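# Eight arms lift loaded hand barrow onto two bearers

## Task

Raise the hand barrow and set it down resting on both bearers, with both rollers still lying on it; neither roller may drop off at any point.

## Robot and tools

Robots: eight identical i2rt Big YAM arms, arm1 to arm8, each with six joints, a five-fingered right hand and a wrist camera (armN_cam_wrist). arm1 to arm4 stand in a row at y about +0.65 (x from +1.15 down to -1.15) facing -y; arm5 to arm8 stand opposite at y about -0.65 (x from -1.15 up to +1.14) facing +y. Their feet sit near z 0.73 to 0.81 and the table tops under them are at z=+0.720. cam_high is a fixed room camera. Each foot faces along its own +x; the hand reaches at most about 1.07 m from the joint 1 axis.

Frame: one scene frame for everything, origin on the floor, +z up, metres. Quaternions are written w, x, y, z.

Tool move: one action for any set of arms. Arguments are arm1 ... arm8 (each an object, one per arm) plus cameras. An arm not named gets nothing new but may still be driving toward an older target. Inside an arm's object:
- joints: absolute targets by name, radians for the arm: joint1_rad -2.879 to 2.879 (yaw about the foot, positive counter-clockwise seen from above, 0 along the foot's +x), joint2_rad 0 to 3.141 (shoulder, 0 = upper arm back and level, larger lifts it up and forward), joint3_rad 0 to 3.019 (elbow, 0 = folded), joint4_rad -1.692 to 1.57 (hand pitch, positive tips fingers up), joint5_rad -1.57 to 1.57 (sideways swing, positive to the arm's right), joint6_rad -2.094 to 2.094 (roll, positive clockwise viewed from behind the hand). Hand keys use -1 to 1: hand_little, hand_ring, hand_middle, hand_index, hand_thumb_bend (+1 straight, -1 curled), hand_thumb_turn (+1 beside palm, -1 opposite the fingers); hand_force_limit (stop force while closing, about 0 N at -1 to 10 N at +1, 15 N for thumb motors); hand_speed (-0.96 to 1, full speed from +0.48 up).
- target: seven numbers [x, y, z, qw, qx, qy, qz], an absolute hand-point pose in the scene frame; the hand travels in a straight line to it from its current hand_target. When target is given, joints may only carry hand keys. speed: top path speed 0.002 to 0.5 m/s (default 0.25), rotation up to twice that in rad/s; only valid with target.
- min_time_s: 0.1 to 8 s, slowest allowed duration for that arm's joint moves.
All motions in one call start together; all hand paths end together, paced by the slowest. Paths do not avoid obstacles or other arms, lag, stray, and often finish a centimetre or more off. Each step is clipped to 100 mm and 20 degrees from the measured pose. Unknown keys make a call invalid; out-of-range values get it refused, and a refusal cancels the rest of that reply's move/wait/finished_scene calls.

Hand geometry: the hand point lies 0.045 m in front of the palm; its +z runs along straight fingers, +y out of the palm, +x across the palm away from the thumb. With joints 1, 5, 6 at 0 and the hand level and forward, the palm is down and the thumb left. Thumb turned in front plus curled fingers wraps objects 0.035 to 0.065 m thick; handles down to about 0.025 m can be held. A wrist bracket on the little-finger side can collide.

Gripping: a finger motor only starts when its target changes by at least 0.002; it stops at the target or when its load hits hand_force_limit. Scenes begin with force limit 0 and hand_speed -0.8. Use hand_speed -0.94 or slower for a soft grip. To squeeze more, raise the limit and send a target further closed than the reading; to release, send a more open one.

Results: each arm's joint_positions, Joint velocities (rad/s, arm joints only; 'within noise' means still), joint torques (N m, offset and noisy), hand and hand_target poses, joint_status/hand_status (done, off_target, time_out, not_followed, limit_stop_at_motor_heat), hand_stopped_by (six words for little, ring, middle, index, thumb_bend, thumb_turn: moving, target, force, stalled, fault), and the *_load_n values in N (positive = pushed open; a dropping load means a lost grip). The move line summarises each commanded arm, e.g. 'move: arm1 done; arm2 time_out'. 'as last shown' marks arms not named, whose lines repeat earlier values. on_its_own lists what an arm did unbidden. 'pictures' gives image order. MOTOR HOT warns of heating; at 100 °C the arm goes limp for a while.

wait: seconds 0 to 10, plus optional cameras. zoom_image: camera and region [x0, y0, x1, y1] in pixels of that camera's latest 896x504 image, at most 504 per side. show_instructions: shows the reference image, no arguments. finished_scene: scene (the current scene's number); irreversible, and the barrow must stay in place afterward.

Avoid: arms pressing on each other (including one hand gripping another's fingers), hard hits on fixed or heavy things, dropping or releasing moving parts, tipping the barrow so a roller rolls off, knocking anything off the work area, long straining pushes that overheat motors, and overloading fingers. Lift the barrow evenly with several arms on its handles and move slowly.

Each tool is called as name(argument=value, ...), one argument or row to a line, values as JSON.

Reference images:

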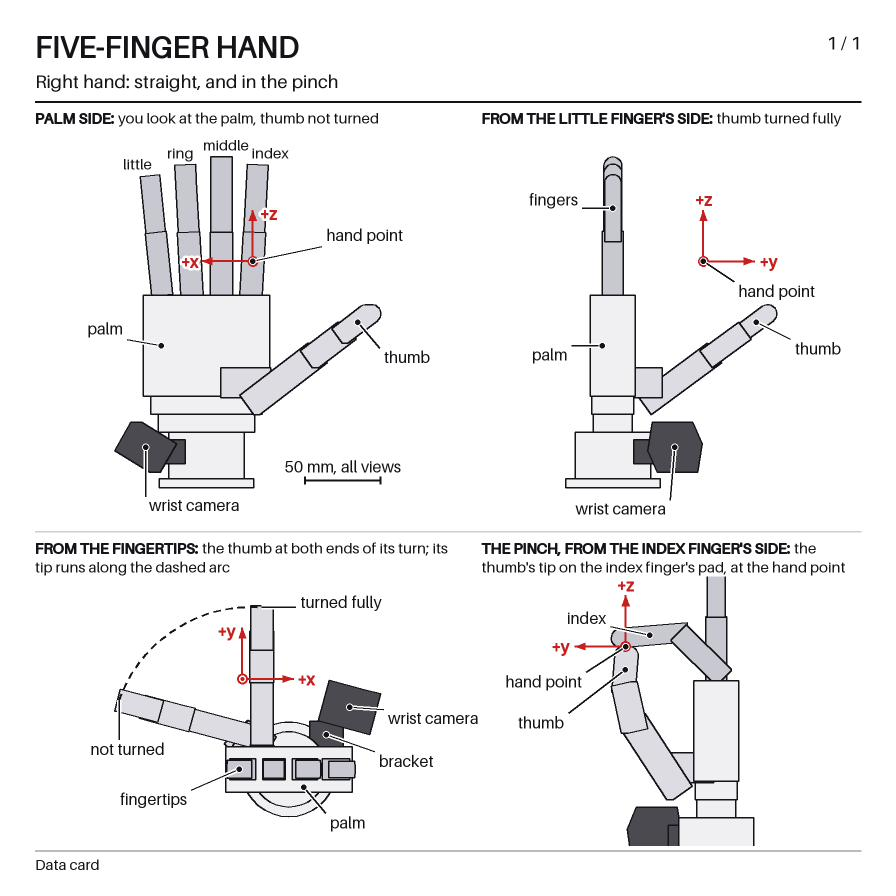

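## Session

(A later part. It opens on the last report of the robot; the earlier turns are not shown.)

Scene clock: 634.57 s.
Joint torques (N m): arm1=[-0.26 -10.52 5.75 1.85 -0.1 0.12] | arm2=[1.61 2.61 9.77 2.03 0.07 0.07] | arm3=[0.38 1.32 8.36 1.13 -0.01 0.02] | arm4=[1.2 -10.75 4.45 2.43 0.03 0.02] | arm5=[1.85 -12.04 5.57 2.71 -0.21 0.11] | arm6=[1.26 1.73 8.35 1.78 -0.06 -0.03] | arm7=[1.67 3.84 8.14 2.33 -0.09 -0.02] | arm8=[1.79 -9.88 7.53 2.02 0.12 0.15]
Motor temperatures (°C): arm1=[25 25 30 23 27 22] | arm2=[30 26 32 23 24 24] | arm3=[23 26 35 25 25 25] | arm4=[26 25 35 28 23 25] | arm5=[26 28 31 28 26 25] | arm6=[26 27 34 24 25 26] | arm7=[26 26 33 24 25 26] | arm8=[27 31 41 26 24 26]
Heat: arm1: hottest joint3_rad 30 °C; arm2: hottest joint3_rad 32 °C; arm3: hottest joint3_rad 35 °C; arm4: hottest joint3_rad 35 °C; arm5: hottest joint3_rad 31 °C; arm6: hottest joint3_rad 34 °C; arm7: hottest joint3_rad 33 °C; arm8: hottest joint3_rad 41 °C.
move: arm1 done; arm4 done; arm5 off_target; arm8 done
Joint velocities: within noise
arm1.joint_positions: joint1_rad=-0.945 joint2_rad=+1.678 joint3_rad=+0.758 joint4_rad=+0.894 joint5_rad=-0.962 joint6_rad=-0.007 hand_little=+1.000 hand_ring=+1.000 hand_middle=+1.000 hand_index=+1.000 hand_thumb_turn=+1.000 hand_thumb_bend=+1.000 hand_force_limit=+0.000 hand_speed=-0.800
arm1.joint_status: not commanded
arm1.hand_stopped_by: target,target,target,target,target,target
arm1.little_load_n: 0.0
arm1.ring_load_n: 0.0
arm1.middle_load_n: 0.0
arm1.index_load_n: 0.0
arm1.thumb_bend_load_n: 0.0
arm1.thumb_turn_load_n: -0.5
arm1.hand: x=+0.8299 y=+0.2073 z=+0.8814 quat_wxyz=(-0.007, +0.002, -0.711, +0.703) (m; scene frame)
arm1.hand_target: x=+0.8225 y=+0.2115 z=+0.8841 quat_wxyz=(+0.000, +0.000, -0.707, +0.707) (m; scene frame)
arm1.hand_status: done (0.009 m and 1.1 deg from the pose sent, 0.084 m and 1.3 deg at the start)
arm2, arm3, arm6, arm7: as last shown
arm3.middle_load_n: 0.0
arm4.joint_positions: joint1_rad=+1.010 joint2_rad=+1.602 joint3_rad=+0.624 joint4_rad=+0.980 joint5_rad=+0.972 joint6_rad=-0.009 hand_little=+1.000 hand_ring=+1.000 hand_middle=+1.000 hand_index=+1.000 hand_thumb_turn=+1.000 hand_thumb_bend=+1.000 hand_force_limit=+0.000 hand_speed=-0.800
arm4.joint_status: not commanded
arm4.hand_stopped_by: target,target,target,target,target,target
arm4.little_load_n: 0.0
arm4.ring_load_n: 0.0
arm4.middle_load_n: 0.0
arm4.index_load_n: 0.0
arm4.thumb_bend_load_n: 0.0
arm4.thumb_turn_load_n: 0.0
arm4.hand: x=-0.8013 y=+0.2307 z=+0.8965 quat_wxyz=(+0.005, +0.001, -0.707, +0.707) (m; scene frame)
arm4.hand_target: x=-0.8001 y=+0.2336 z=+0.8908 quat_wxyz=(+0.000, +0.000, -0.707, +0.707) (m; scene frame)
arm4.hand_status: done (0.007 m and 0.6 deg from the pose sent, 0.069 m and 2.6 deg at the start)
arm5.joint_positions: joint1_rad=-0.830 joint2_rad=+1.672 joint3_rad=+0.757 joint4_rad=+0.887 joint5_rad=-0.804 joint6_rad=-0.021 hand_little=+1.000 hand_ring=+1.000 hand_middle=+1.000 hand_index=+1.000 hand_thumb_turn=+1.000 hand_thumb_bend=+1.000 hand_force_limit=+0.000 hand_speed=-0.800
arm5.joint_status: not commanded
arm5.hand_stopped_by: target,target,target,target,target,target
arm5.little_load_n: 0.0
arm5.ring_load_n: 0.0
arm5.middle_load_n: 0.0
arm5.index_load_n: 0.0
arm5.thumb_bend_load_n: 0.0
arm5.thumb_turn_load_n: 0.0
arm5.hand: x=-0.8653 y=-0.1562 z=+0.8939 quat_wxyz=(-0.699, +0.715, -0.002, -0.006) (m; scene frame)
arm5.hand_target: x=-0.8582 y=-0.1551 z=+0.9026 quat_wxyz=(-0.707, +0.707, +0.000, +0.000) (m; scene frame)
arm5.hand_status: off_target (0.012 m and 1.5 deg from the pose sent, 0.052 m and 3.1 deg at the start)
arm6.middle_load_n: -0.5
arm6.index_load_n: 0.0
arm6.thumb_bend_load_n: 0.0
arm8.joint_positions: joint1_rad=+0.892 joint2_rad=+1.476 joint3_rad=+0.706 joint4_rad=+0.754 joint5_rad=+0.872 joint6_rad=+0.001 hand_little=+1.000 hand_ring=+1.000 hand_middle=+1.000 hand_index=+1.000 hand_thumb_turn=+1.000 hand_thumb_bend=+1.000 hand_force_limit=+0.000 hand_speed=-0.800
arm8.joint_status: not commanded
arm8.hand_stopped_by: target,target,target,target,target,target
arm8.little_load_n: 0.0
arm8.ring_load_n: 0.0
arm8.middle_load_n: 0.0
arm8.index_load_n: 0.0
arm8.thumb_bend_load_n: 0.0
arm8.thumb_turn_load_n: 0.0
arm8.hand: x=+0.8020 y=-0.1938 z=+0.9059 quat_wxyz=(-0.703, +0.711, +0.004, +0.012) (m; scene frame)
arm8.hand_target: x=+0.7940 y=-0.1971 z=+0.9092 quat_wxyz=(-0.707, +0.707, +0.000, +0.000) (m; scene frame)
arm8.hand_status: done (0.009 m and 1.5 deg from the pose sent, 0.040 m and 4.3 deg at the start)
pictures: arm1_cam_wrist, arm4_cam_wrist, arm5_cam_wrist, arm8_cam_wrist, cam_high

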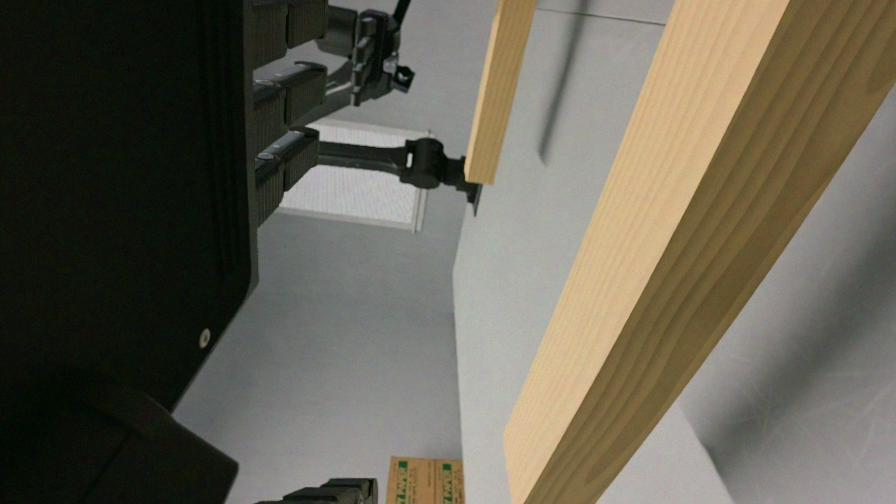

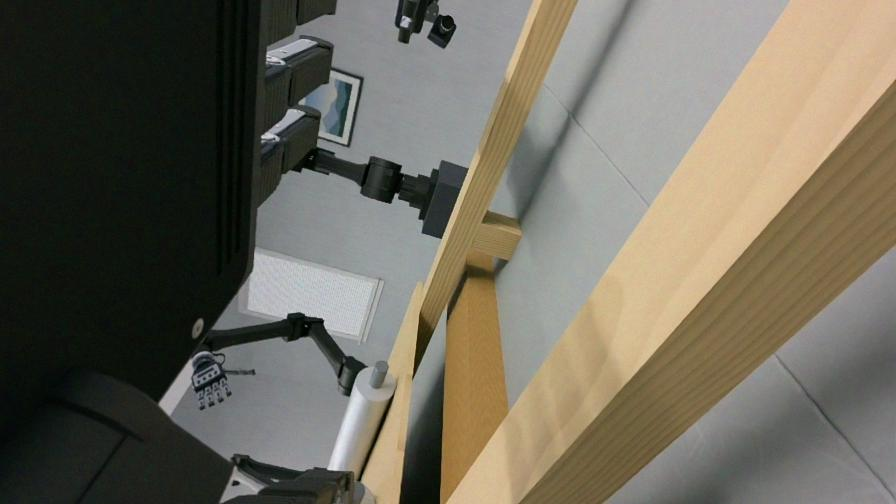

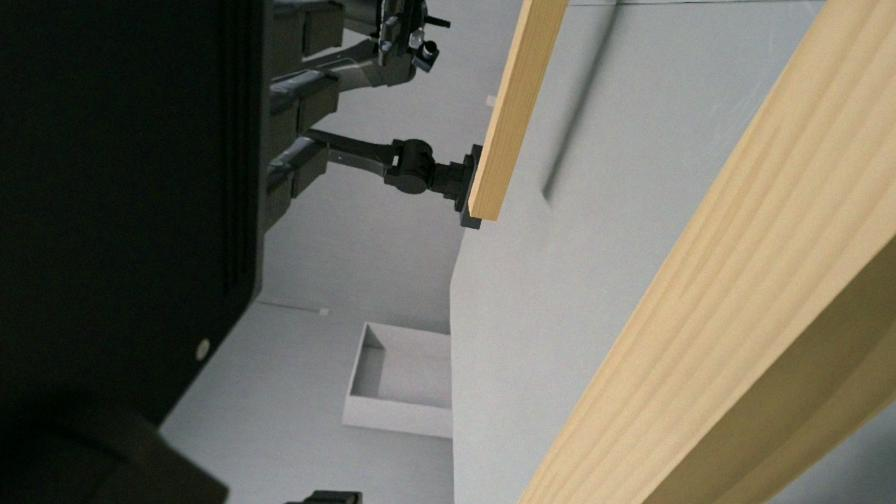

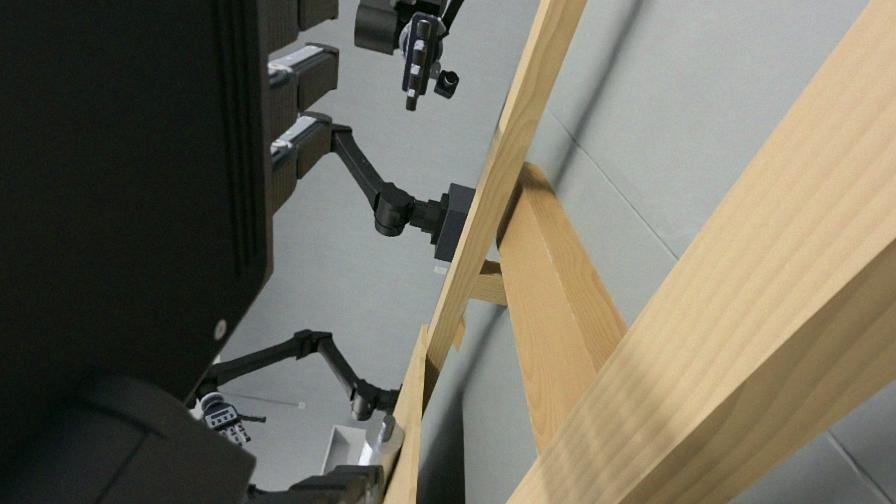

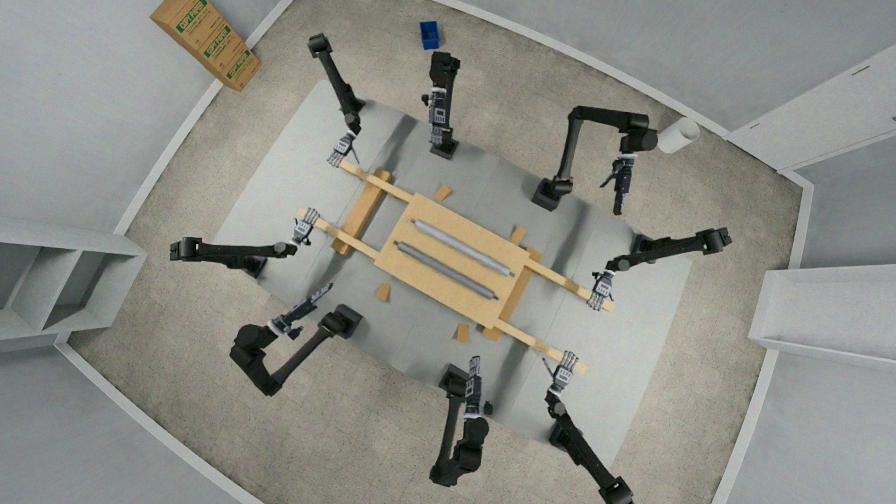

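move(
  arm1={"target": [0.87, 0.2175, 1.0, 0, 0, 1, 0], "speed": 0.2, "joints": {"hand_thumb_turn": -1}},
  arm8={"target": [0.80, -0.218, 1.0, 0, 1, 0, 0], "speed": 0.2, "joints": {"hand_thumb_turn": -1}},
  arm4={"target": [-0.80, 0.25, 1.0, 0, 0, 1, 0], "speed": 0.2, "joints": {"hand_thumb_turn": -1}},
  arm5={"target": [-0.87, -0.1865, 1.0, 0, 1, 0, 0], "speed": 0.2, "joints": {"hand_thumb_turn": -1}},
  arm2={"target": [0.20, 0.225, 1.04, 0, 0, 1, 0], "speed": 0.2},
  arm3={"target": [-0.25, 0.229, 1.04, 0, 0, 1, 0], "speed": 0.2},
  arm6={"target": [-0.25, -0.18, 1.04, 0, 1, 0, 0], "speed": 0.2},
  arm7={"target": [0.10, -0.187, 1.04, 0, 1, 0, 0], "speed": 0.2},
  cameras=["all"],
)

Scene clock: 976.07 s.
Joint torques (N m): arm1=[2.55 -16.15 12.23 -0.53 0.22 0.13] | arm2=[0.67 -15.97 14.13 -0.2 -0.09 0.13] | arm3=[-0.03 -10.4 11.38 -0.64 -0.1 0.12] | arm4=[0.15 -16.79 11.19 -0.14 -0.12 -0.22] | arm5=[2.73 -17.96 10.39 -0.57 0.15 0.12] | arm6=[0.97 -16.62 11.81 -0.24 -0.04 0.03] | arm7=[1.2 -13.57 10.95 0.32 -0.22 0.16] | arm8=[-0.62 -17.32 12.48 -0.27 -0.15 -0.11]
Motor temperatures (°C): arm1=[25 26 29 23 27 22] | arm2=[29 26 34 23 24 24] | arm3=[23 26 36 25 25 25] | arm4=[26 26 32 28 23 25] | arm5=[25 29 30 27 26 25] | arm6=[25 27 35 24 25 26] | arm7=[26 26 35 24 25 26] | arm8=[27 31 40 26 24 26]
Heat: arm1: hottest joint3_rad 29 °C; arm2: hottest joint3_rad 34 °C; arm3: hottest joint3_rad 36 °C; arm4: hottest joint3_rad 32 °C; arm5: hottest joint3_rad 30 °C; arm6: hottest joint3_rad 35 °C; arm7: hottest joint3_rad 35 °C; arm8: hottest joint3_rad 40 °C.
move: arm1 off_target; arm2 off_target; arm3 off_target; arm4 off_target; arm5 off_target; arm6 off_target; arm7 off_target; arm8 off_target
Joint velocities: within noise
arm1.joint_positions: joint1_rad=-0.570 joint2_rad=+1.873 joint3_rad=+1.954 joint4_rad=-1.669 joint5_rad=-0.007 joint6_rad=-0.570 hand_little=+1.000 hand_ring=+1.000 hand_middle=+1.000 hand_index=+1.000 hand_thumb_turn=-1.000 hand_thumb_bend=+1.000 hand_force_limit=+0.000 hand_speed=-0.800
arm1.joint_status: all done
arm1.hand_stopped_by: target,target,target,target,target,target
arm1.little_load_n: 0.0
arm1.ring_load_n: 0.0
arm1.middle_load_n: 0.0
arm1.index_load_n: 0.0
arm1.thumb_bend_load_n: 0.0
arm1.thumb_turn_load_n: 0.0
arm1.hand: x=+0.8699 y=+0.2301 z=+0.9857 quat_wxyz=(-0.004, -0.002, -1.000, -0.004) (m; scene frame)
arm1.hand_target: x=+0.8705 y=+0.2184 z=+0.9997 quat_wxyz=(+0.007, +0.000, -1.000, +0.010) (m; scene frame)
arm1.hand_status: off_target (0.019 m and 0.6 deg from the pose sent, 0.126 m and 89.3 deg at the start; a joint's target at an end of its range on 24 of 169 steps)
arm2.joint_positions: joint1_rad=-0.342 joint2_rad=+1.757 joint3_rad=+1.749 joint4_rad=-1.617 joint5_rad=+0.005 joint6_rad=-0.400 hand_little=+1.000 hand_ring=+1.000 hand_middle=+1.000 hand_index=+1.000 hand_thumb_turn=+1.000 hand_thumb_bend=+1.000 hand_force_limit=+0.000 hand_speed=-0.800
arm2.joint_status: not commanded
arm2.hand_stopped_by: target,target,target,target,target,target
arm2.little_load_n: 0.0
arm2.ring_load_n: 0.0
arm2.middle_load_n: 0.0
arm2.index_load_n: 0.0
arm2.thumb_bend_load_n: 0.0
arm2.thumb_turn_load_n: 0.0
arm2.hand: x=+0.2082 y=+0.2380 z=+1.0253 quat_wxyz=(-0.007, +0.008, -1.000, -0.019) (m; scene frame)
arm2.hand_target: x=+0.2003 y=+0.2259 z=+1.0399 quat_wxyz=(+0.000, +0.000, -1.000, +0.000) (m; scene frame)
arm2.hand_status: off_target (0.021 m and 2.5 deg from the pose sent, 0.376 m and 82.5 deg at the start)
arm3.joint_positions: joint1_rad=+0.278 joint2_rad=+1.615 joint3_rad=+1.735 joint4_rad=-1.692 joint5_rad=+0.011 joint6_rad=+0.212 hand_little=+1.000 hand_ring=+1.000 hand_middle=+1.000 hand_index=+1.000 hand_thumb_turn=+1.000 hand_thumb_bend=+1.000 hand_force_limit=+0.000 hand_speed=-0.800
arm3.joint_status: not commanded
arm3.hand_stopped_by: target,target,target,target,target,target
arm3.little_load_n: 0.0
arm3.ring_load_n: 0.0
arm3.middle_load_n: 0.0
arm3.index_load_n: 0.0
arm3.thumb_bend_load_n: 0.0
arm3.thumb_turn_load_n: 0.0
arm3.hand: x=-0.2512 y=+0.2422 z=+1.0306 quat_wxyz=(+0.000, +0.008, -1.000, +0.000) (m; scene frame)
arm3.hand_target: x=-0.2503 y=+0.2296 z=+1.0394 quat_wxyz=(-0.004, +0.000, -1.000, +0.011) (m; scene frame)
arm3.hand_status: off_target (0.016 m and 0.9 deg from the pose sent, 0.292 m and 105.6 deg at the start; a joint's target at an end of its range on 30 of 169 steps)
arm4.joint_positions: joint1_rad=+0.661 joint2_rad=+1.780 joint3_rad=+1.795 joint4_rad=-1.605 joint5_rad=+0.003 joint6_rad=+0.626 hand_little=+1.000 hand_ring=+1.000 hand_middle=+1.000 hand_index=+1.000 hand_thumb_turn=-1.000 hand_thumb_bend=+1.000 hand_force_limit=+0.000 hand_speed=-0.800
arm4.joint_status: all done
arm4.hand_stopped_by: target,target,target,target,target,target
arm4.little_load_n: -0.5
arm4.ring_load_n: 0.0
arm4.middle_load_n: 0.0
arm4.index_load_n: 0.0
arm4.thumb_bend_load_n: 0.0
arm4.thumb_turn_load_n: 0.0
arm4.hand: x=-0.8051 y=+0.2628 z=+0.9916 quat_wxyz=(+0.007, -0.004, -1.000, -0.007) (m; scene frame)
arm4.hand_target: x=-0.8005 y=+0.2504 z=+0.9999 quat_wxyz=(+0.000, +0.000, -1.000, +0.001) (m; scene frame)
arm4.hand_status: off_target (0.016 m and 1.2 deg from the pose sent, 0.105 m and 90.0 deg at the start)
arm5.joint_positions: joint1_rad=-0.561 joint2_rad=+1.943 joint3_rad=+2.018 joint4_rad=-1.675 joint5_rad=+0.006 joint6_rad=-0.532 hand_little=+1.000 hand_ring=+1.000 hand_middle=+1.000 hand_index=+1.000 hand_thumb_turn=-1.000 hand_thumb_bend=+1.000 hand_force_limit=+0.000 hand_speed=-0.800
arm5.joint_status: all done
arm5.hand_stopped_by: target,target,target,target,target,target
arm5.little_load_n: 0.0
arm5.ring_load_n: 0.0
arm5.middle_load_n: 0.0
arm5.index_load_n: 0.0
arm5.thumb_bend_load_n: 0.0
arm5.thumb_turn_load_n: 0.5
arm5.hand: x=-0.8726 y=-0.1984 z=+0.9837 quat_wxyz=(+0.015, +1.000, +0.002, -0.011) (m; scene frame)
arm5.hand_target: x=-0.8704 y=-0.1874 z=+0.9998 quat_wxyz=(-0.003, +1.000, +0.000, +0.001) (m; scene frame)
arm5.hand_status: off_target (0.020 m and 2.2 deg from the pose sent, 0.110 m and 88.8 deg at the start; a joint's target at an end of its range on 21 of 169 steps)
arm6.joint_positions: joint1_rad=-0.287 joint2_rad=+1.802 joint3_rad=+1.777 joint4_rad=-1.597 joint5_rad=+0.005 joint6_rad=-0.294 hand_little=+1.000 hand_ring=+1.000 hand_middle=+1.000 hand_index=+1.000 hand_thumb_turn=+1.000 hand_thumb_bend=+1.000 hand_force_limit=+0.000 hand_speed=-0.800
arm6.joint_status: not commanded
arm6.hand_stopped_by: target,target,target,target,target,target
arm6.little_load_n: 0.0
arm6.ring_load_n: 0.0
arm6.middle_load_n: 0.0
arm6.index_load_n: 0.0
arm6.thumb_bend_load_n: 0.0
arm6.thumb_turn_load_n: 0.0
arm6.hand: x=-0.2553 y=-0.1906 z=+1.0261 quat_wxyz=(+0.017, +1.000, +0.007, -0.005) (m; scene frame)
arm6.hand_target: x=-0.2502 y=-0.1807 z=+1.0398 quat_wxyz=(+0.000, +1.000, +0.000, +0.000) (m; scene frame)
arm6.hand_status: off_target (0.018 m and 2.2 deg from the pose sent, 0.420 m and 110.8 deg at the start)
arm7.joint_positions: joint1_rad=+0.422 joint2_rad=+1.788 joint3_rad=+1.991 joint4_rad=-1.666 joint5_rad=-0.011 joint6_rad=+0.441 hand_little=+1.000 hand_ring=+1.000 hand_middle=+1.000 hand_index=+1.000 hand_thumb_turn=+1.000 hand_thumb_bend=+1.000 hand_force_limit=+0.000 hand_speed=-0.800
arm7.joint_status: not commanded
arm7.hand_stopped_by: target,target,target,target,target,target
arm7.little_load_n: 0.0
arm7.ring_load_n: 0.0
arm7.middle_load_n: 0.0
arm7.index_load_n: 0.5
arm7.thumb_bend_load_n: 0.0
arm7.thumb_turn_load_n: 0.0
arm7.hand: x=+0.1035 y=-0.1985 z=+1.0304 quat_wxyz=(-0.045, +0.999, +0.005, -0.028) (m; scene frame)
arm7.hand_target: x=+0.1005 y=-0.1877 z=+1.0392 quat_wxyz=(-0.054, +0.998, -0.004, -0.034) (m; scene frame)
arm7.hand_status: off_target (0.015 m and 6.1 deg from the pose sent, 0.382 m and 96.1 deg at the start; a joint's target at an end of its range on 50 of 169 steps)
arm8.joint_positions: joint1_rad=+0.590 joint2_rad=+1.831 joint3_rad=+1.966 joint4_rad=-1.690 joint5_rad=-0.012 joint6_rad=+0.564 hand_little=+1.000 hand_ring=+1.000 hand_middle=+1.000 hand_index=+1.000 hand_thumb_turn=-1.000 hand_thumb_bend=+1.000 hand_force_limit=+0.000 hand_speed=-0.800
arm8.joint_status: all done
arm8.hand_stopped_by: target,target,target,target,target,target
arm8.little_load_n: 0.0
arm8.ring_load_n: 0.0
arm8.middle_load_n: 0.0
arm8.index_load_n: 0.0
arm8.thumb_bend_load_n: 0.0
arm8.thumb_turn_load_n: 0.0
arm8.hand: x=+0.8001 y=-0.2298 z=+0.9844 quat_wxyz=(-0.003, +1.000, -0.002, -0.004) (m; scene frame)
arm8.hand_target: x=+0.8005 y=-0.2188 z=+0.9994 quat_wxyz=(-0.018, +1.000, -0.002, -0.015) (m; scene frame)
arm8.hand_status: off_target (0.020 m and 0.7 deg from the pose sent, 0.097 m and 89.4 deg at the start; a joint's target at an end of its range on 26 of 169 steps)
pictures: arm1_cam_wrist, arm2_cam_wrist, arm3_cam_wrist, arm4_cam_wrist, arm5_cam_wrist, arm6_cam_wrist, arm7_cam_wrist, arm8_cam_wrist, cam_high

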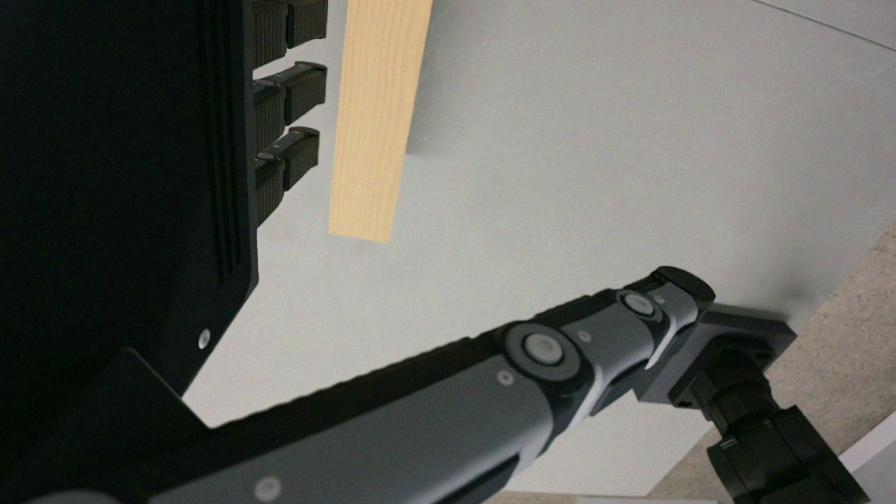

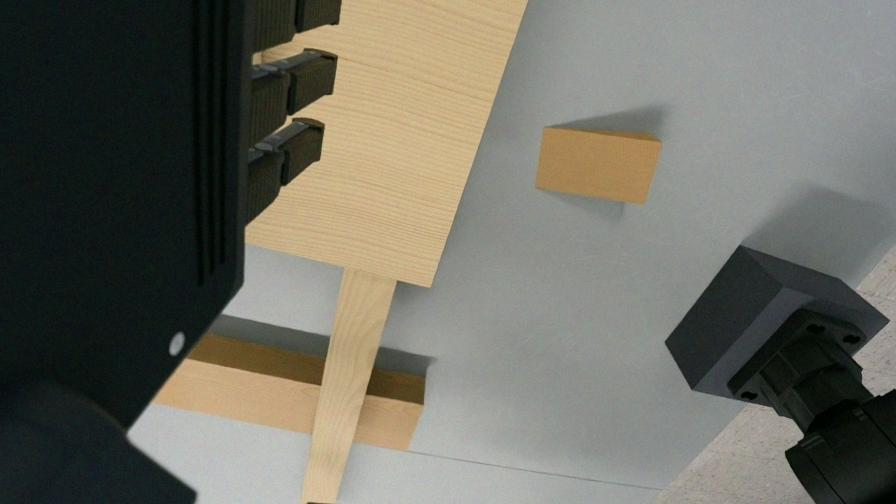

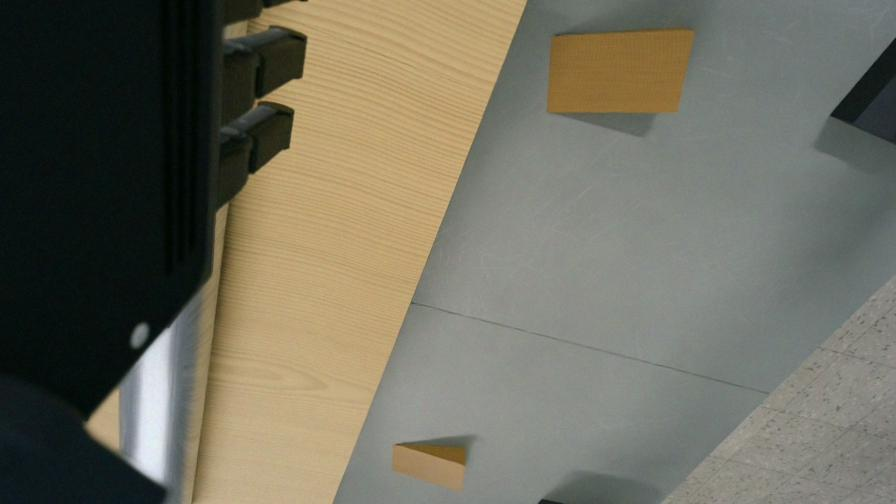

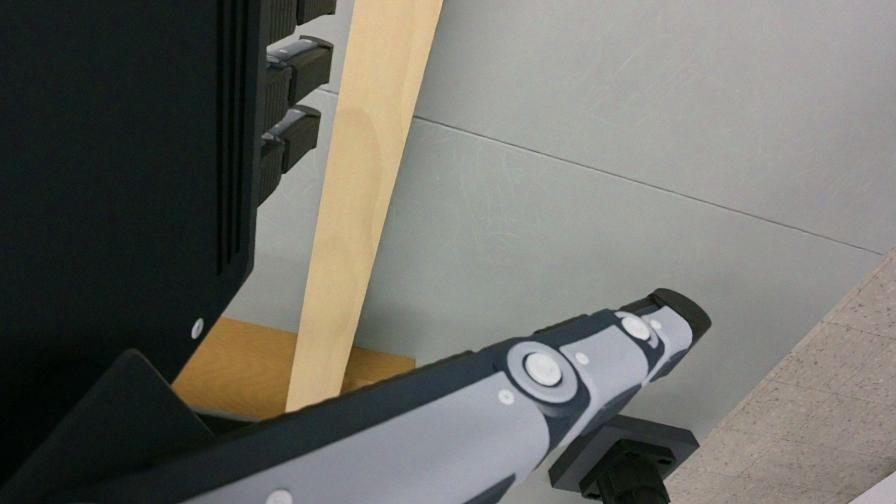

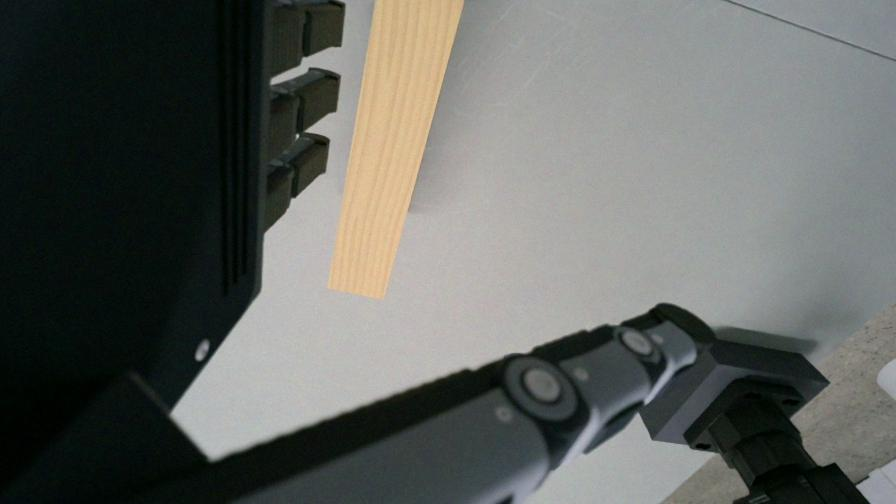

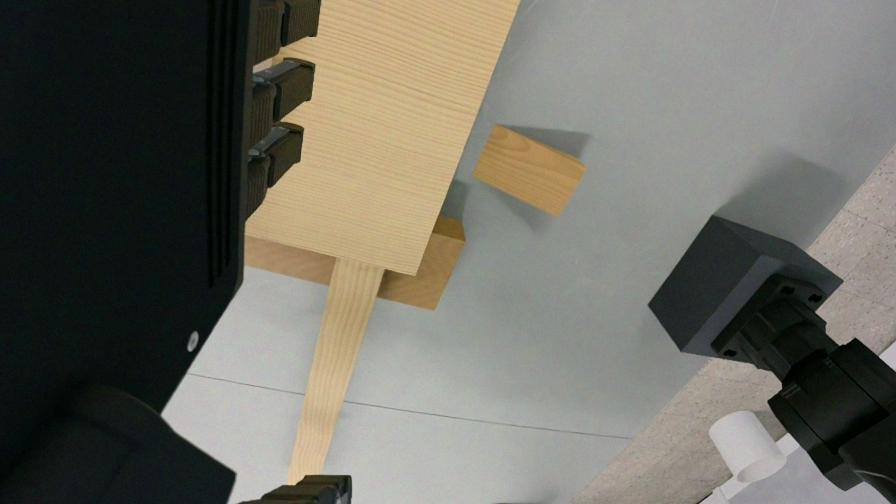

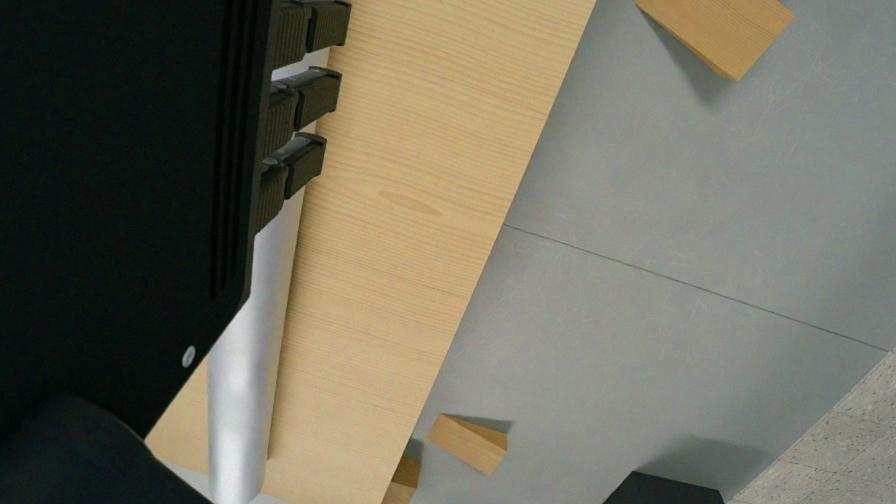

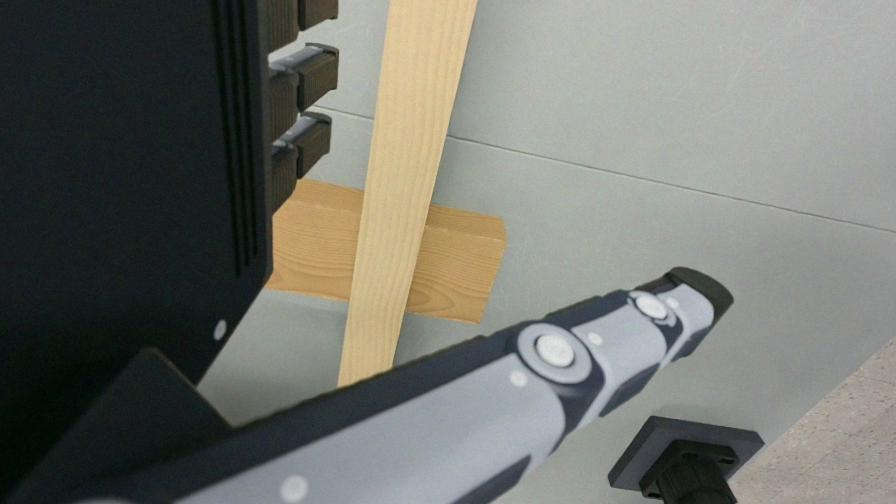

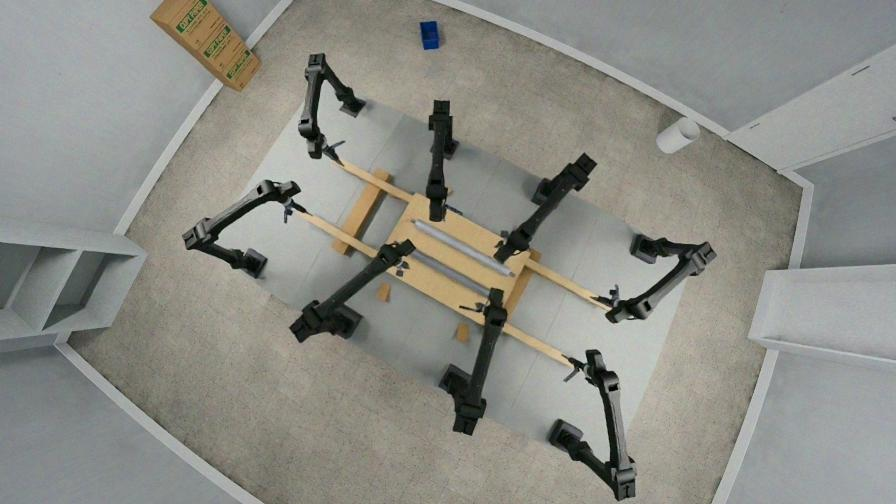

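move(
  arm1={"target": [0.87, 0.196, 0.929, 0, 0, 1, 0], "speed": 0.1},
  arm8={"target": [0.80, -0.216, 0.930, 0, 1, 0, 0], "speed": 0.1},
  arm4={"target": [-0.80, 0.220, 0.9235, 0, 0, 1, 0], "speed": 0.1},
  arm5={"target": [-0.868, -0.173, 0.931, 0, 1, 0, 0], "speed": 0.1},
  arm2={"target": [0.195, 0.206, 0.945, 0, 0, 1, 0], "speed": 0.1},
  arm3={"target": [-0.25, 0.2095, 0.94, 0, 0, 1, 0], "speed": 0.1},
  arm6={"target": [-0.245, -0.159, 0.945, 0, 1, 0, 0], "speed": 0.1},
  arm7={"target": [0.10, -0.1645, 0.942, 0, 1, 0, 0], "speed": 0.1},
  cameras=["all"],
)

Scene clock: 1029.47 s.
Joint torques (N m): arm1=[2.43 -16.44 7.71 0.36 0.17 0.13] | arm2=[1.32 -17.03 7.97 0.58 -0.1 0.18] | arm3=[-0.03 -11.4 7.31 0.13 0 0.02] | arm4=[0.21 -18.43 6.3 0.84 -0.08 -0.22] | arm5=[2.9 -18.73 5.94 0.34 0.16 0.11] | arm6=[0.79 -17.38 7.39 0.49 -0.02 0.05] | arm7=[1.67 -15.44 7.21 0.96 0.04 -0.07] | arm8=[-0.5 -17.26 8.79 0.34 0.07 -0.11]
Motor temperatures (°C): arm1=[25 28 34 23 27 22] | arm2=[29 28 40 23 24 24] | arm3=[23 27 42 24 25 25] | arm4=[26 27 36 28 23 25] | arm5=[25 32 33 27 26 25] | arm6=[25 28 40 23 25 26] | arm7=[26 29 40 24 25 26] | arm8=[27 34 43 26 24 26]
Heat: arm1: hottest joint3_rad 34 °C; arm2: hottest joint3_rad 40 °C; arm3: hottest joint3_rad 42 °C; arm4: hottest joint3_rad 36 °C; arm5: hottest joint3_rad 33 °C; arm6: hottest joint3_rad 40 °C; arm7: hottest joint3_rad 40 °C; arm8: hottest joint3_rad 43 °C.
move: arm1 done; arm2 off_target; arm3 off_target; arm4 off_target; arm5 done; arm6 done; arm7 off_target; arm8 done
Joint velocities: within noise
arm1.joint_positions: joint1_rad=-0.553 joint2_rad=+1.941 joint3_rad=+1.915 joint4_rad=-1.560 joint5_rad=-0.007 joint6_rad=-0.551 hand_little=+1.000 hand_ring=+1.000 hand_middle=+1.000 hand_index=+1.000 hand_thumb_turn=-1.000 hand_thumb_bend=+1.000 hand_force_limit=+0.000 hand_speed=-0.800
arm1.joint_status: not commanded
arm1.hand_stopped_by: target,target,target,target,target,target
arm1.little_load_n: 0.0
arm1.ring_load_n: 0.0
arm1.middle_load_n: 0.0
arm1.index_load_n: 0.0
arm1.thumb_bend_load_n: 0.0
arm1.thumb_turn_load_n: 0.0
arm1.hand: x=+0.8652 y=+0.2037 z=+0.9320 quat_wxyz=(-0.003, -0.003, -1.000, -0.003) (m; scene frame)
arm1.hand_target: x=+0.8700 y=+0.1961 z=+0.9291 quat_wxyz=(+0.000, +0.000, -1.000, +0.000) (m; scene frame)
arm1.hand_status: done (0.010 m and 0.6 deg from the pose sent, 0.066 m and 0.6 deg at the start)
arm2.joint_positions: joint1_rad=-0.342 joint2_rad=+1.822 joint3_rad=+1.671 joint4_rad=-1.414 joint5_rad=+0.005 joint6_rad=-0.396 hand_little=+1.000 hand_ring=+1.000 hand_middle=+1.000 hand_index=+1.000 hand_thumb_turn=+1.000 hand_thumb_bend=+1.000 hand_force_limit=+0.000 hand_speed=-0.800
arm2.joint_status: not commanded
arm2.hand_stopped_by: target,target,target,target,target,target
arm2.little_load_n: 0.0
arm2.ring_load_n: 0.0
arm2.middle_load_n: 0.0
arm2.index_load_n: 0.0
arm2.thumb_bend_load_n: 0.0
arm2.thumb_turn_load_n: 0.0
arm2.hand: x=+0.1953 y=+0.2048 z=+0.9571 quat_wxyz=(+0.005, +0.006, -1.000, +0.008) (m; scene frame)
arm2.hand_target: x=+0.1950 y=+0.2062 z=+0.9452 quat_wxyz=(+0.000, +0.000, -1.000, +0.000) (m; scene frame)
arm2.hand_status: off_target (0.012 m and 1.3 deg from the pose sent, 0.087 m and 2.5 deg at the start)
arm3.joint_positions: joint1_rad=+0.270 joint2_rad=+1.676 joint3_rad=+1.606 joint4_rad=-1.486 joint5_rad=+0.011 joint6_rad=+0.212 hand_little=+1.000 hand_ring=+1.000 hand_middle=+1.000 hand_index=+1.000 hand_thumb_turn=+1.000 hand_thumb_bend=+1.000 hand_force_limit=+0.000 hand_speed=-0.800
arm3.joint_status: not commanded
arm3.hand_stopped_by: target,target,target,target,target,target
arm3.little_load_n: 0.0
arm3.ring_load_n: 0.0
arm3.middle_load_n: 0.0
arm3.index_load_n: -0.5
arm3.thumb_bend_load_n: 0.0
arm3.thumb_turn_load_n: 0.0
arm3.hand: x=-0.2470 y=+0.2130 z=+0.9515 quat_wxyz=(-0.002, +0.004, -1.000, +0.008) (m; scene frame)
arm3.hand_target: x=-0.2502 y=+0.2098 z=+0.9401 quat_wxyz=(+0.000, +0.000, -1.000, +0.000) (m; scene frame)
arm3.hand_status: off_target (0.012 m and 1.1 deg from the pose sent, 0.096 m and 0.9 deg at the start)
arm4.joint_positions: joint1_rad=+0.634 joint2_rad=+1.863 joint3_rad=+1.773 joint4_rad=-1.464 joint5_rad=+0.003 joint6_rad=+0.596 hand_little=+1.000 hand_ring=+1.000 hand_middle=+1.000 hand_index=+1.000 hand_thumb_turn=-1.000 hand_thumb_bend=+1.000 hand_force_limit=+0.000 hand_speed=-0.800
arm4.joint_status: not commanded
arm4.hand_stopped_by: target,target,target,target,target,target
arm4.little_load_n: 0.0
arm4.ring_load_n: 0.0
arm4.middle_load_n: 0.0
arm4.index_load_n: 0.0
arm4.thumb_bend_load_n: 0.0
arm4.thumb_turn_load_n: 0.0
arm4.hand: x=-0.7968 y=+0.2234 z=+0.9373 quat_wxyz=(-0.003, -0.003, -1.000, +0.008) (m; scene frame)
arm4.hand_target: x=-0.8001 y=+0.2202 z=+0.9237 quat_wxyz=(+0.000, +0.000, -1.000, +0.000) (m; scene frame)
arm4.hand_status: off_target (0.015 m and 1.0 deg from the pose sent, 0.081 m and 1.2 deg at the start)
arm5.joint_positions: joint1_rad=-0.556 joint2_rad=+1.985 joint3_rad=+1.956 joint4_rad=-1.540 joint5_rad=+0.006 joint6_rad=-0.525 hand_little=+1.000 hand_ring=+1.000 hand_middle=+1.000 hand_index=+1.000 hand_thumb_turn=-1.000 hand_thumb_bend=+1.000 hand_force_limit=+0.000 hand_speed=-0.800
arm5.joint_status: not commanded
arm5.hand_stopped_by: target,target,target,target,target,target
arm5.little_load_n: 0.0
arm5.ring_load_n: 0.0
arm5.middle_load_n: 0.0
arm5.index_load_n: 0.0
arm5.thumb_bend_load_n: 0.0
arm5.thumb_turn_load_n: 0.0
arm5.hand: x=-0.8645 y=-0.1772 z=+0.9327 quat_wxyz=(+0.002, +1.000, +0.001, -0.003) (m; scene frame)
arm5.hand_target: x=-0.8681 y=-0.1730 z=+0.9310 quat_wxyz=(+0.000, +1.000, +0.000, +0.000) (m; scene frame)
arm5.hand_status: done (0.006 m and 0.4 deg from the pose sent, 0.059 m and 2.2 deg at the start)
arm6.joint_positions: joint1_rad=-0.287 joint2_rad=+1.877 joint3_rad=+1.698 joint4_rad=-1.401 joint5_rad=+0.005 joint6_rad=-0.292 hand_little=+1.000 hand_ring=+1.000 hand_middle=+1.000 hand_index=+1.000 hand_thumb_turn=+1.000 hand_thumb_bend=+1.000 hand_force_limit=+0.000 hand_speed=-0.800
arm6.joint_status: not commanded
arm6.hand_stopped_by: target,target,target,target,target,target
arm6.little_load_n: 0.0
arm6.ring_load_n: 0.0
arm6.middle_load_n: 0.0
arm6.index_load_n: 0.0
arm6.thumb_bend_load_n: 0.0
arm6.thumb_turn_load_n: 0.0
arm6.hand: x=-0.2468 y=-0.1593 z=+0.9529 quat_wxyz=(-0.004, +1.000, +0.006, +0.001) (m; scene frame)
arm6.hand_target: x=-0.2450 y=-0.1591 z=+0.9451 quat_wxyz=(+0.000, +1.000, +0.000, +0.000) (m; scene frame)
arm6.hand_status: done (0.008 m and 0.8 deg from the pose sent, 0.088 m and 2.2 deg at the start)
arm7.joint_positions: joint1_rad=+0.412 joint2_rad=+1.922 joint3_rad=+1.976 joint4_rad=-1.613 joint5_rad=-0.004 joint6_rad=+0.442 hand_little=+1.000 hand_ring=+1.000 hand_middle=+1.000 hand_index=+1.000 hand_thumb_turn=+1.000 hand_thumb_bend=+1.000 hand_force_limit=+0.000 hand_speed=-0.800
arm7.joint_status: not commanded
arm7.hand_stopped_by: target,target,target,target,target,target
arm7.little_load_n: -0.5
arm7.ring_load_n: 0.0
arm7.middle_load_n: 0.0
arm7.index_load_n: 0.0
arm7.thumb_bend_load_n: 0.0
arm7.thumb_turn_load_n: 0.0
arm7.hand: x=+0.0974 y=-0.1704 z=+0.9533 quat_wxyz=(-0.004, +1.000, +0.000, -0.004) (m; scene frame)
arm7.hand_target: x=+0.1002 y=-0.1646 z=+0.9419 quat_wxyz=(+0.000, +1.000, +0.000, +0.000) (m; scene frame)
arm7.hand_status: off_target (0.013 m and 0.6 deg from the pose sent, 0.095 m and 6.1 deg at the start)
arm8.joint_positions: joint1_rad=+0.590 joint2_rad=+1.858 joint3_rad=+1.868 joint4_rad=-1.582 joint5_rad=-0.012 joint6_rad=+0.561 hand_little=+1.000 hand_ring=+1.000 hand_middle=+1.000 hand_index=+1.000 hand_thumb_turn=-1.000 hand_thumb_bend=+1.000 hand_force_limit=+0.000 hand_speed=-0.800
arm8.joint_status: not commanded
arm8.hand_stopped_by: target,target,target,target,target,target
arm8.little_load_n: 0.0
arm8.ring_load_n: 0.0
arm8.middle_load_n: 0.0
arm8.index_load_n: 0.0
arm8.thumb_bend_load_n: 0.0
arm8.thumb_turn_load_n: 0.0
arm8.hand: x=+0.7963 y=-0.2227 z=+0.9329 quat_wxyz=(+0.003, +1.000, -0.001, +0.000) (m; scene frame)
arm8.hand_target: x=+0.8000 y=-0.2161 z=+0.9300 quat_wxyz=(+0.000, +1.000, +0.000, +0.000) (m; scene frame)
arm8.hand_status: done (0.008 m and 0.4 deg from the pose sent, 0.056 m and 0.7 deg at the start)
pictures: arm1_cam_wrist, arm2_cam_wrist, arm3_cam_wrist, arm4_cam_wrist, arm5_cam_wrist, arm6_cam_wrist, arm7_cam_wrist, arm8_cam_wrist, cam_high

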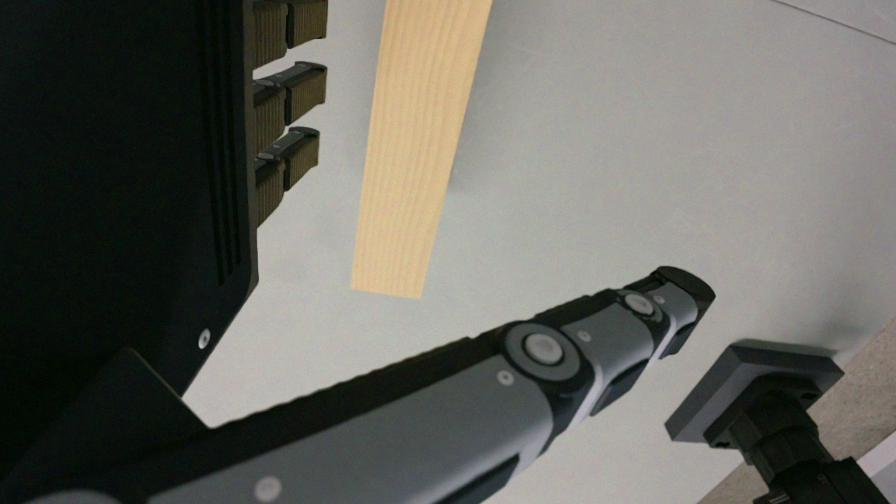

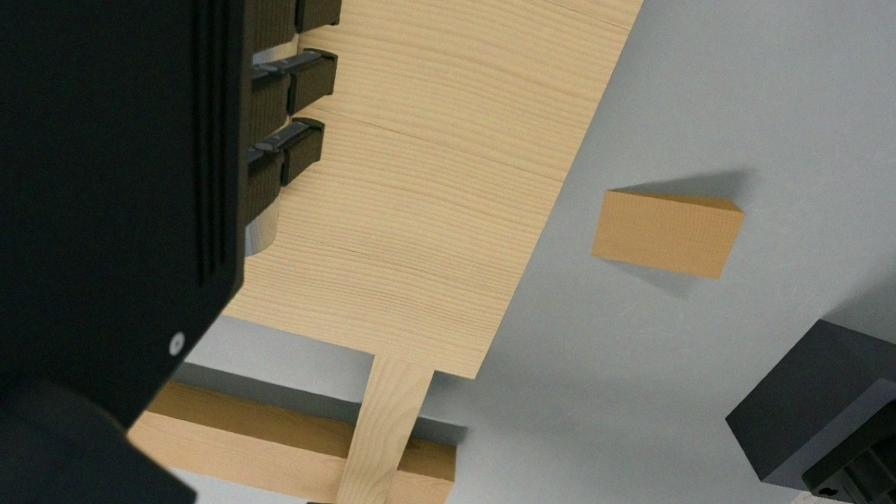

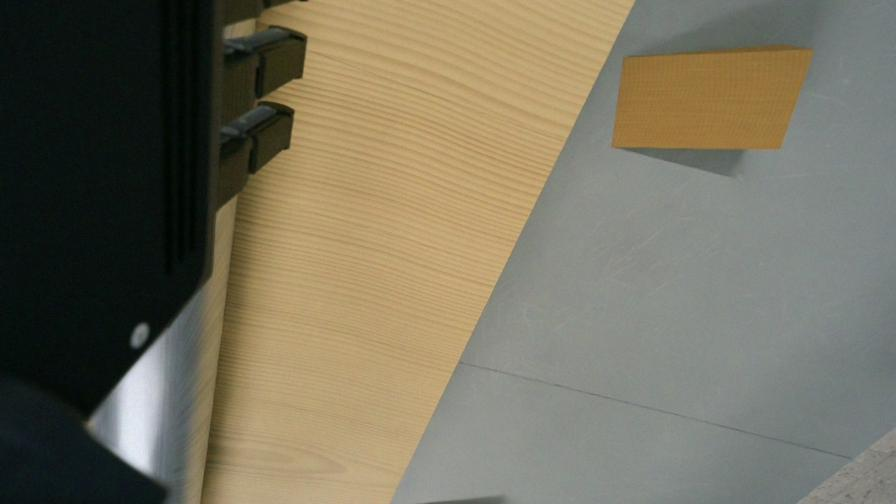

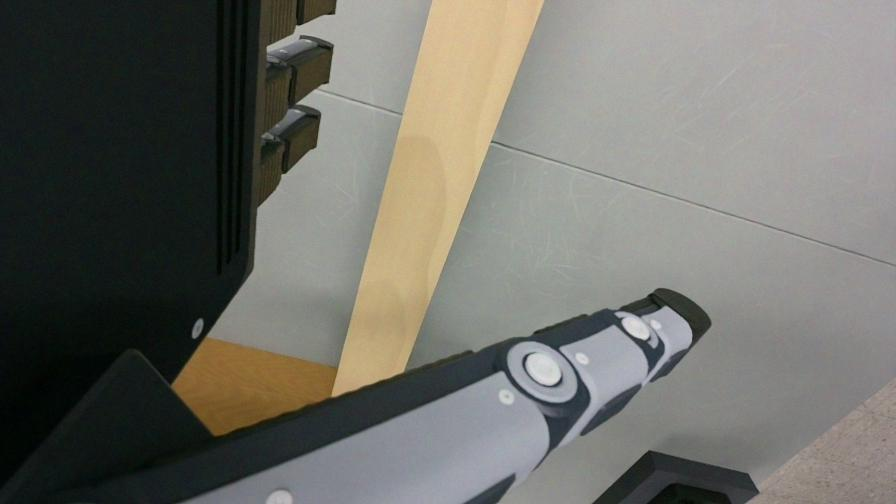

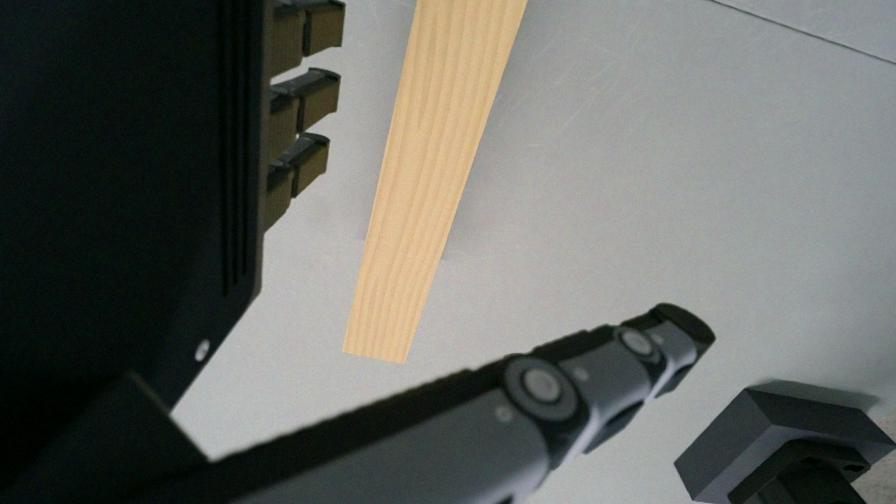

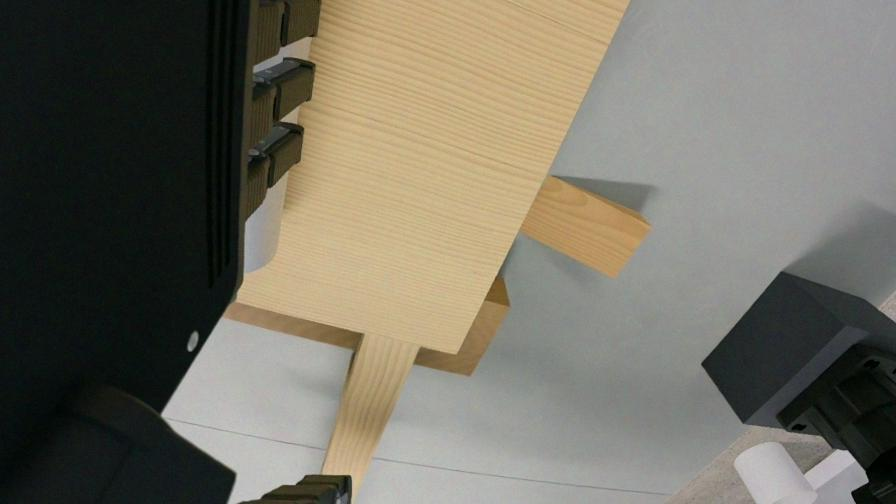

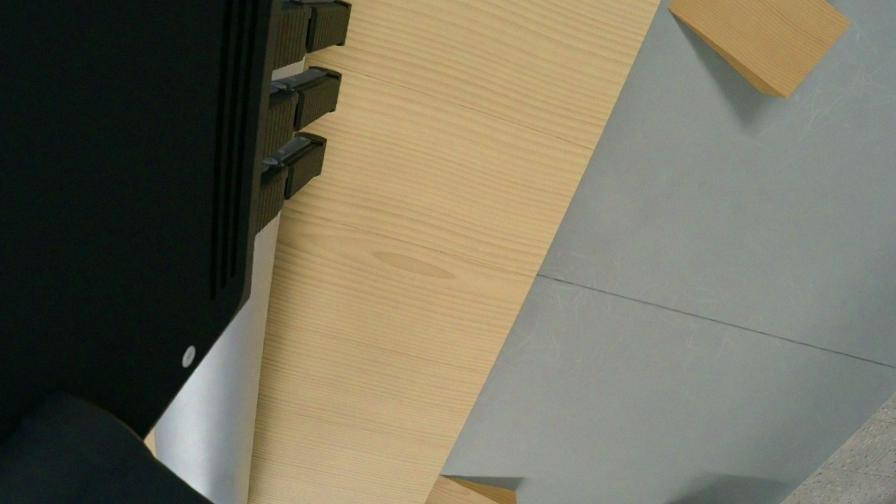

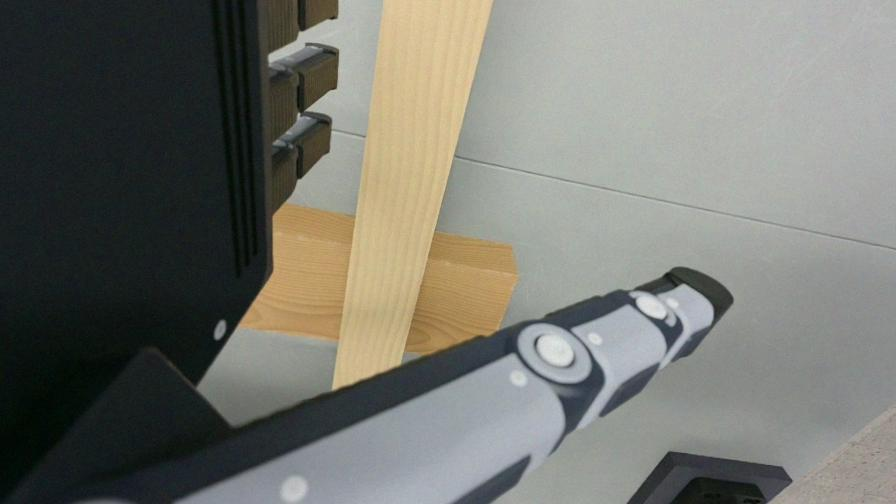

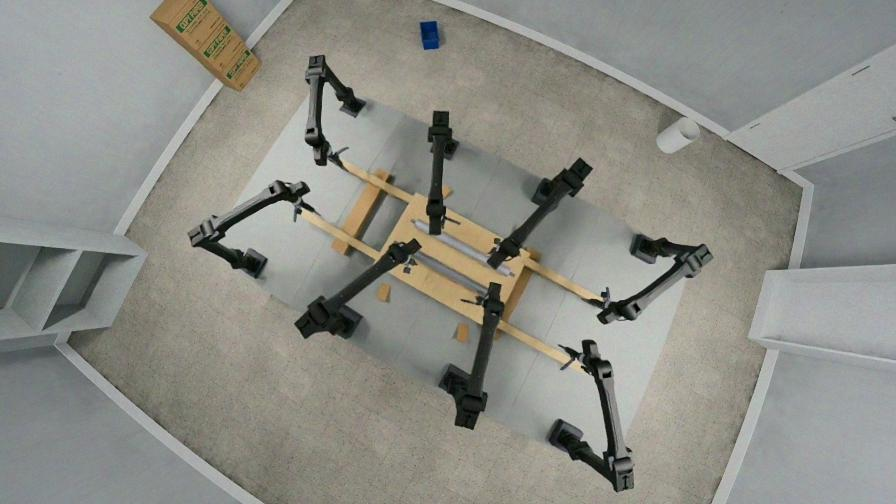

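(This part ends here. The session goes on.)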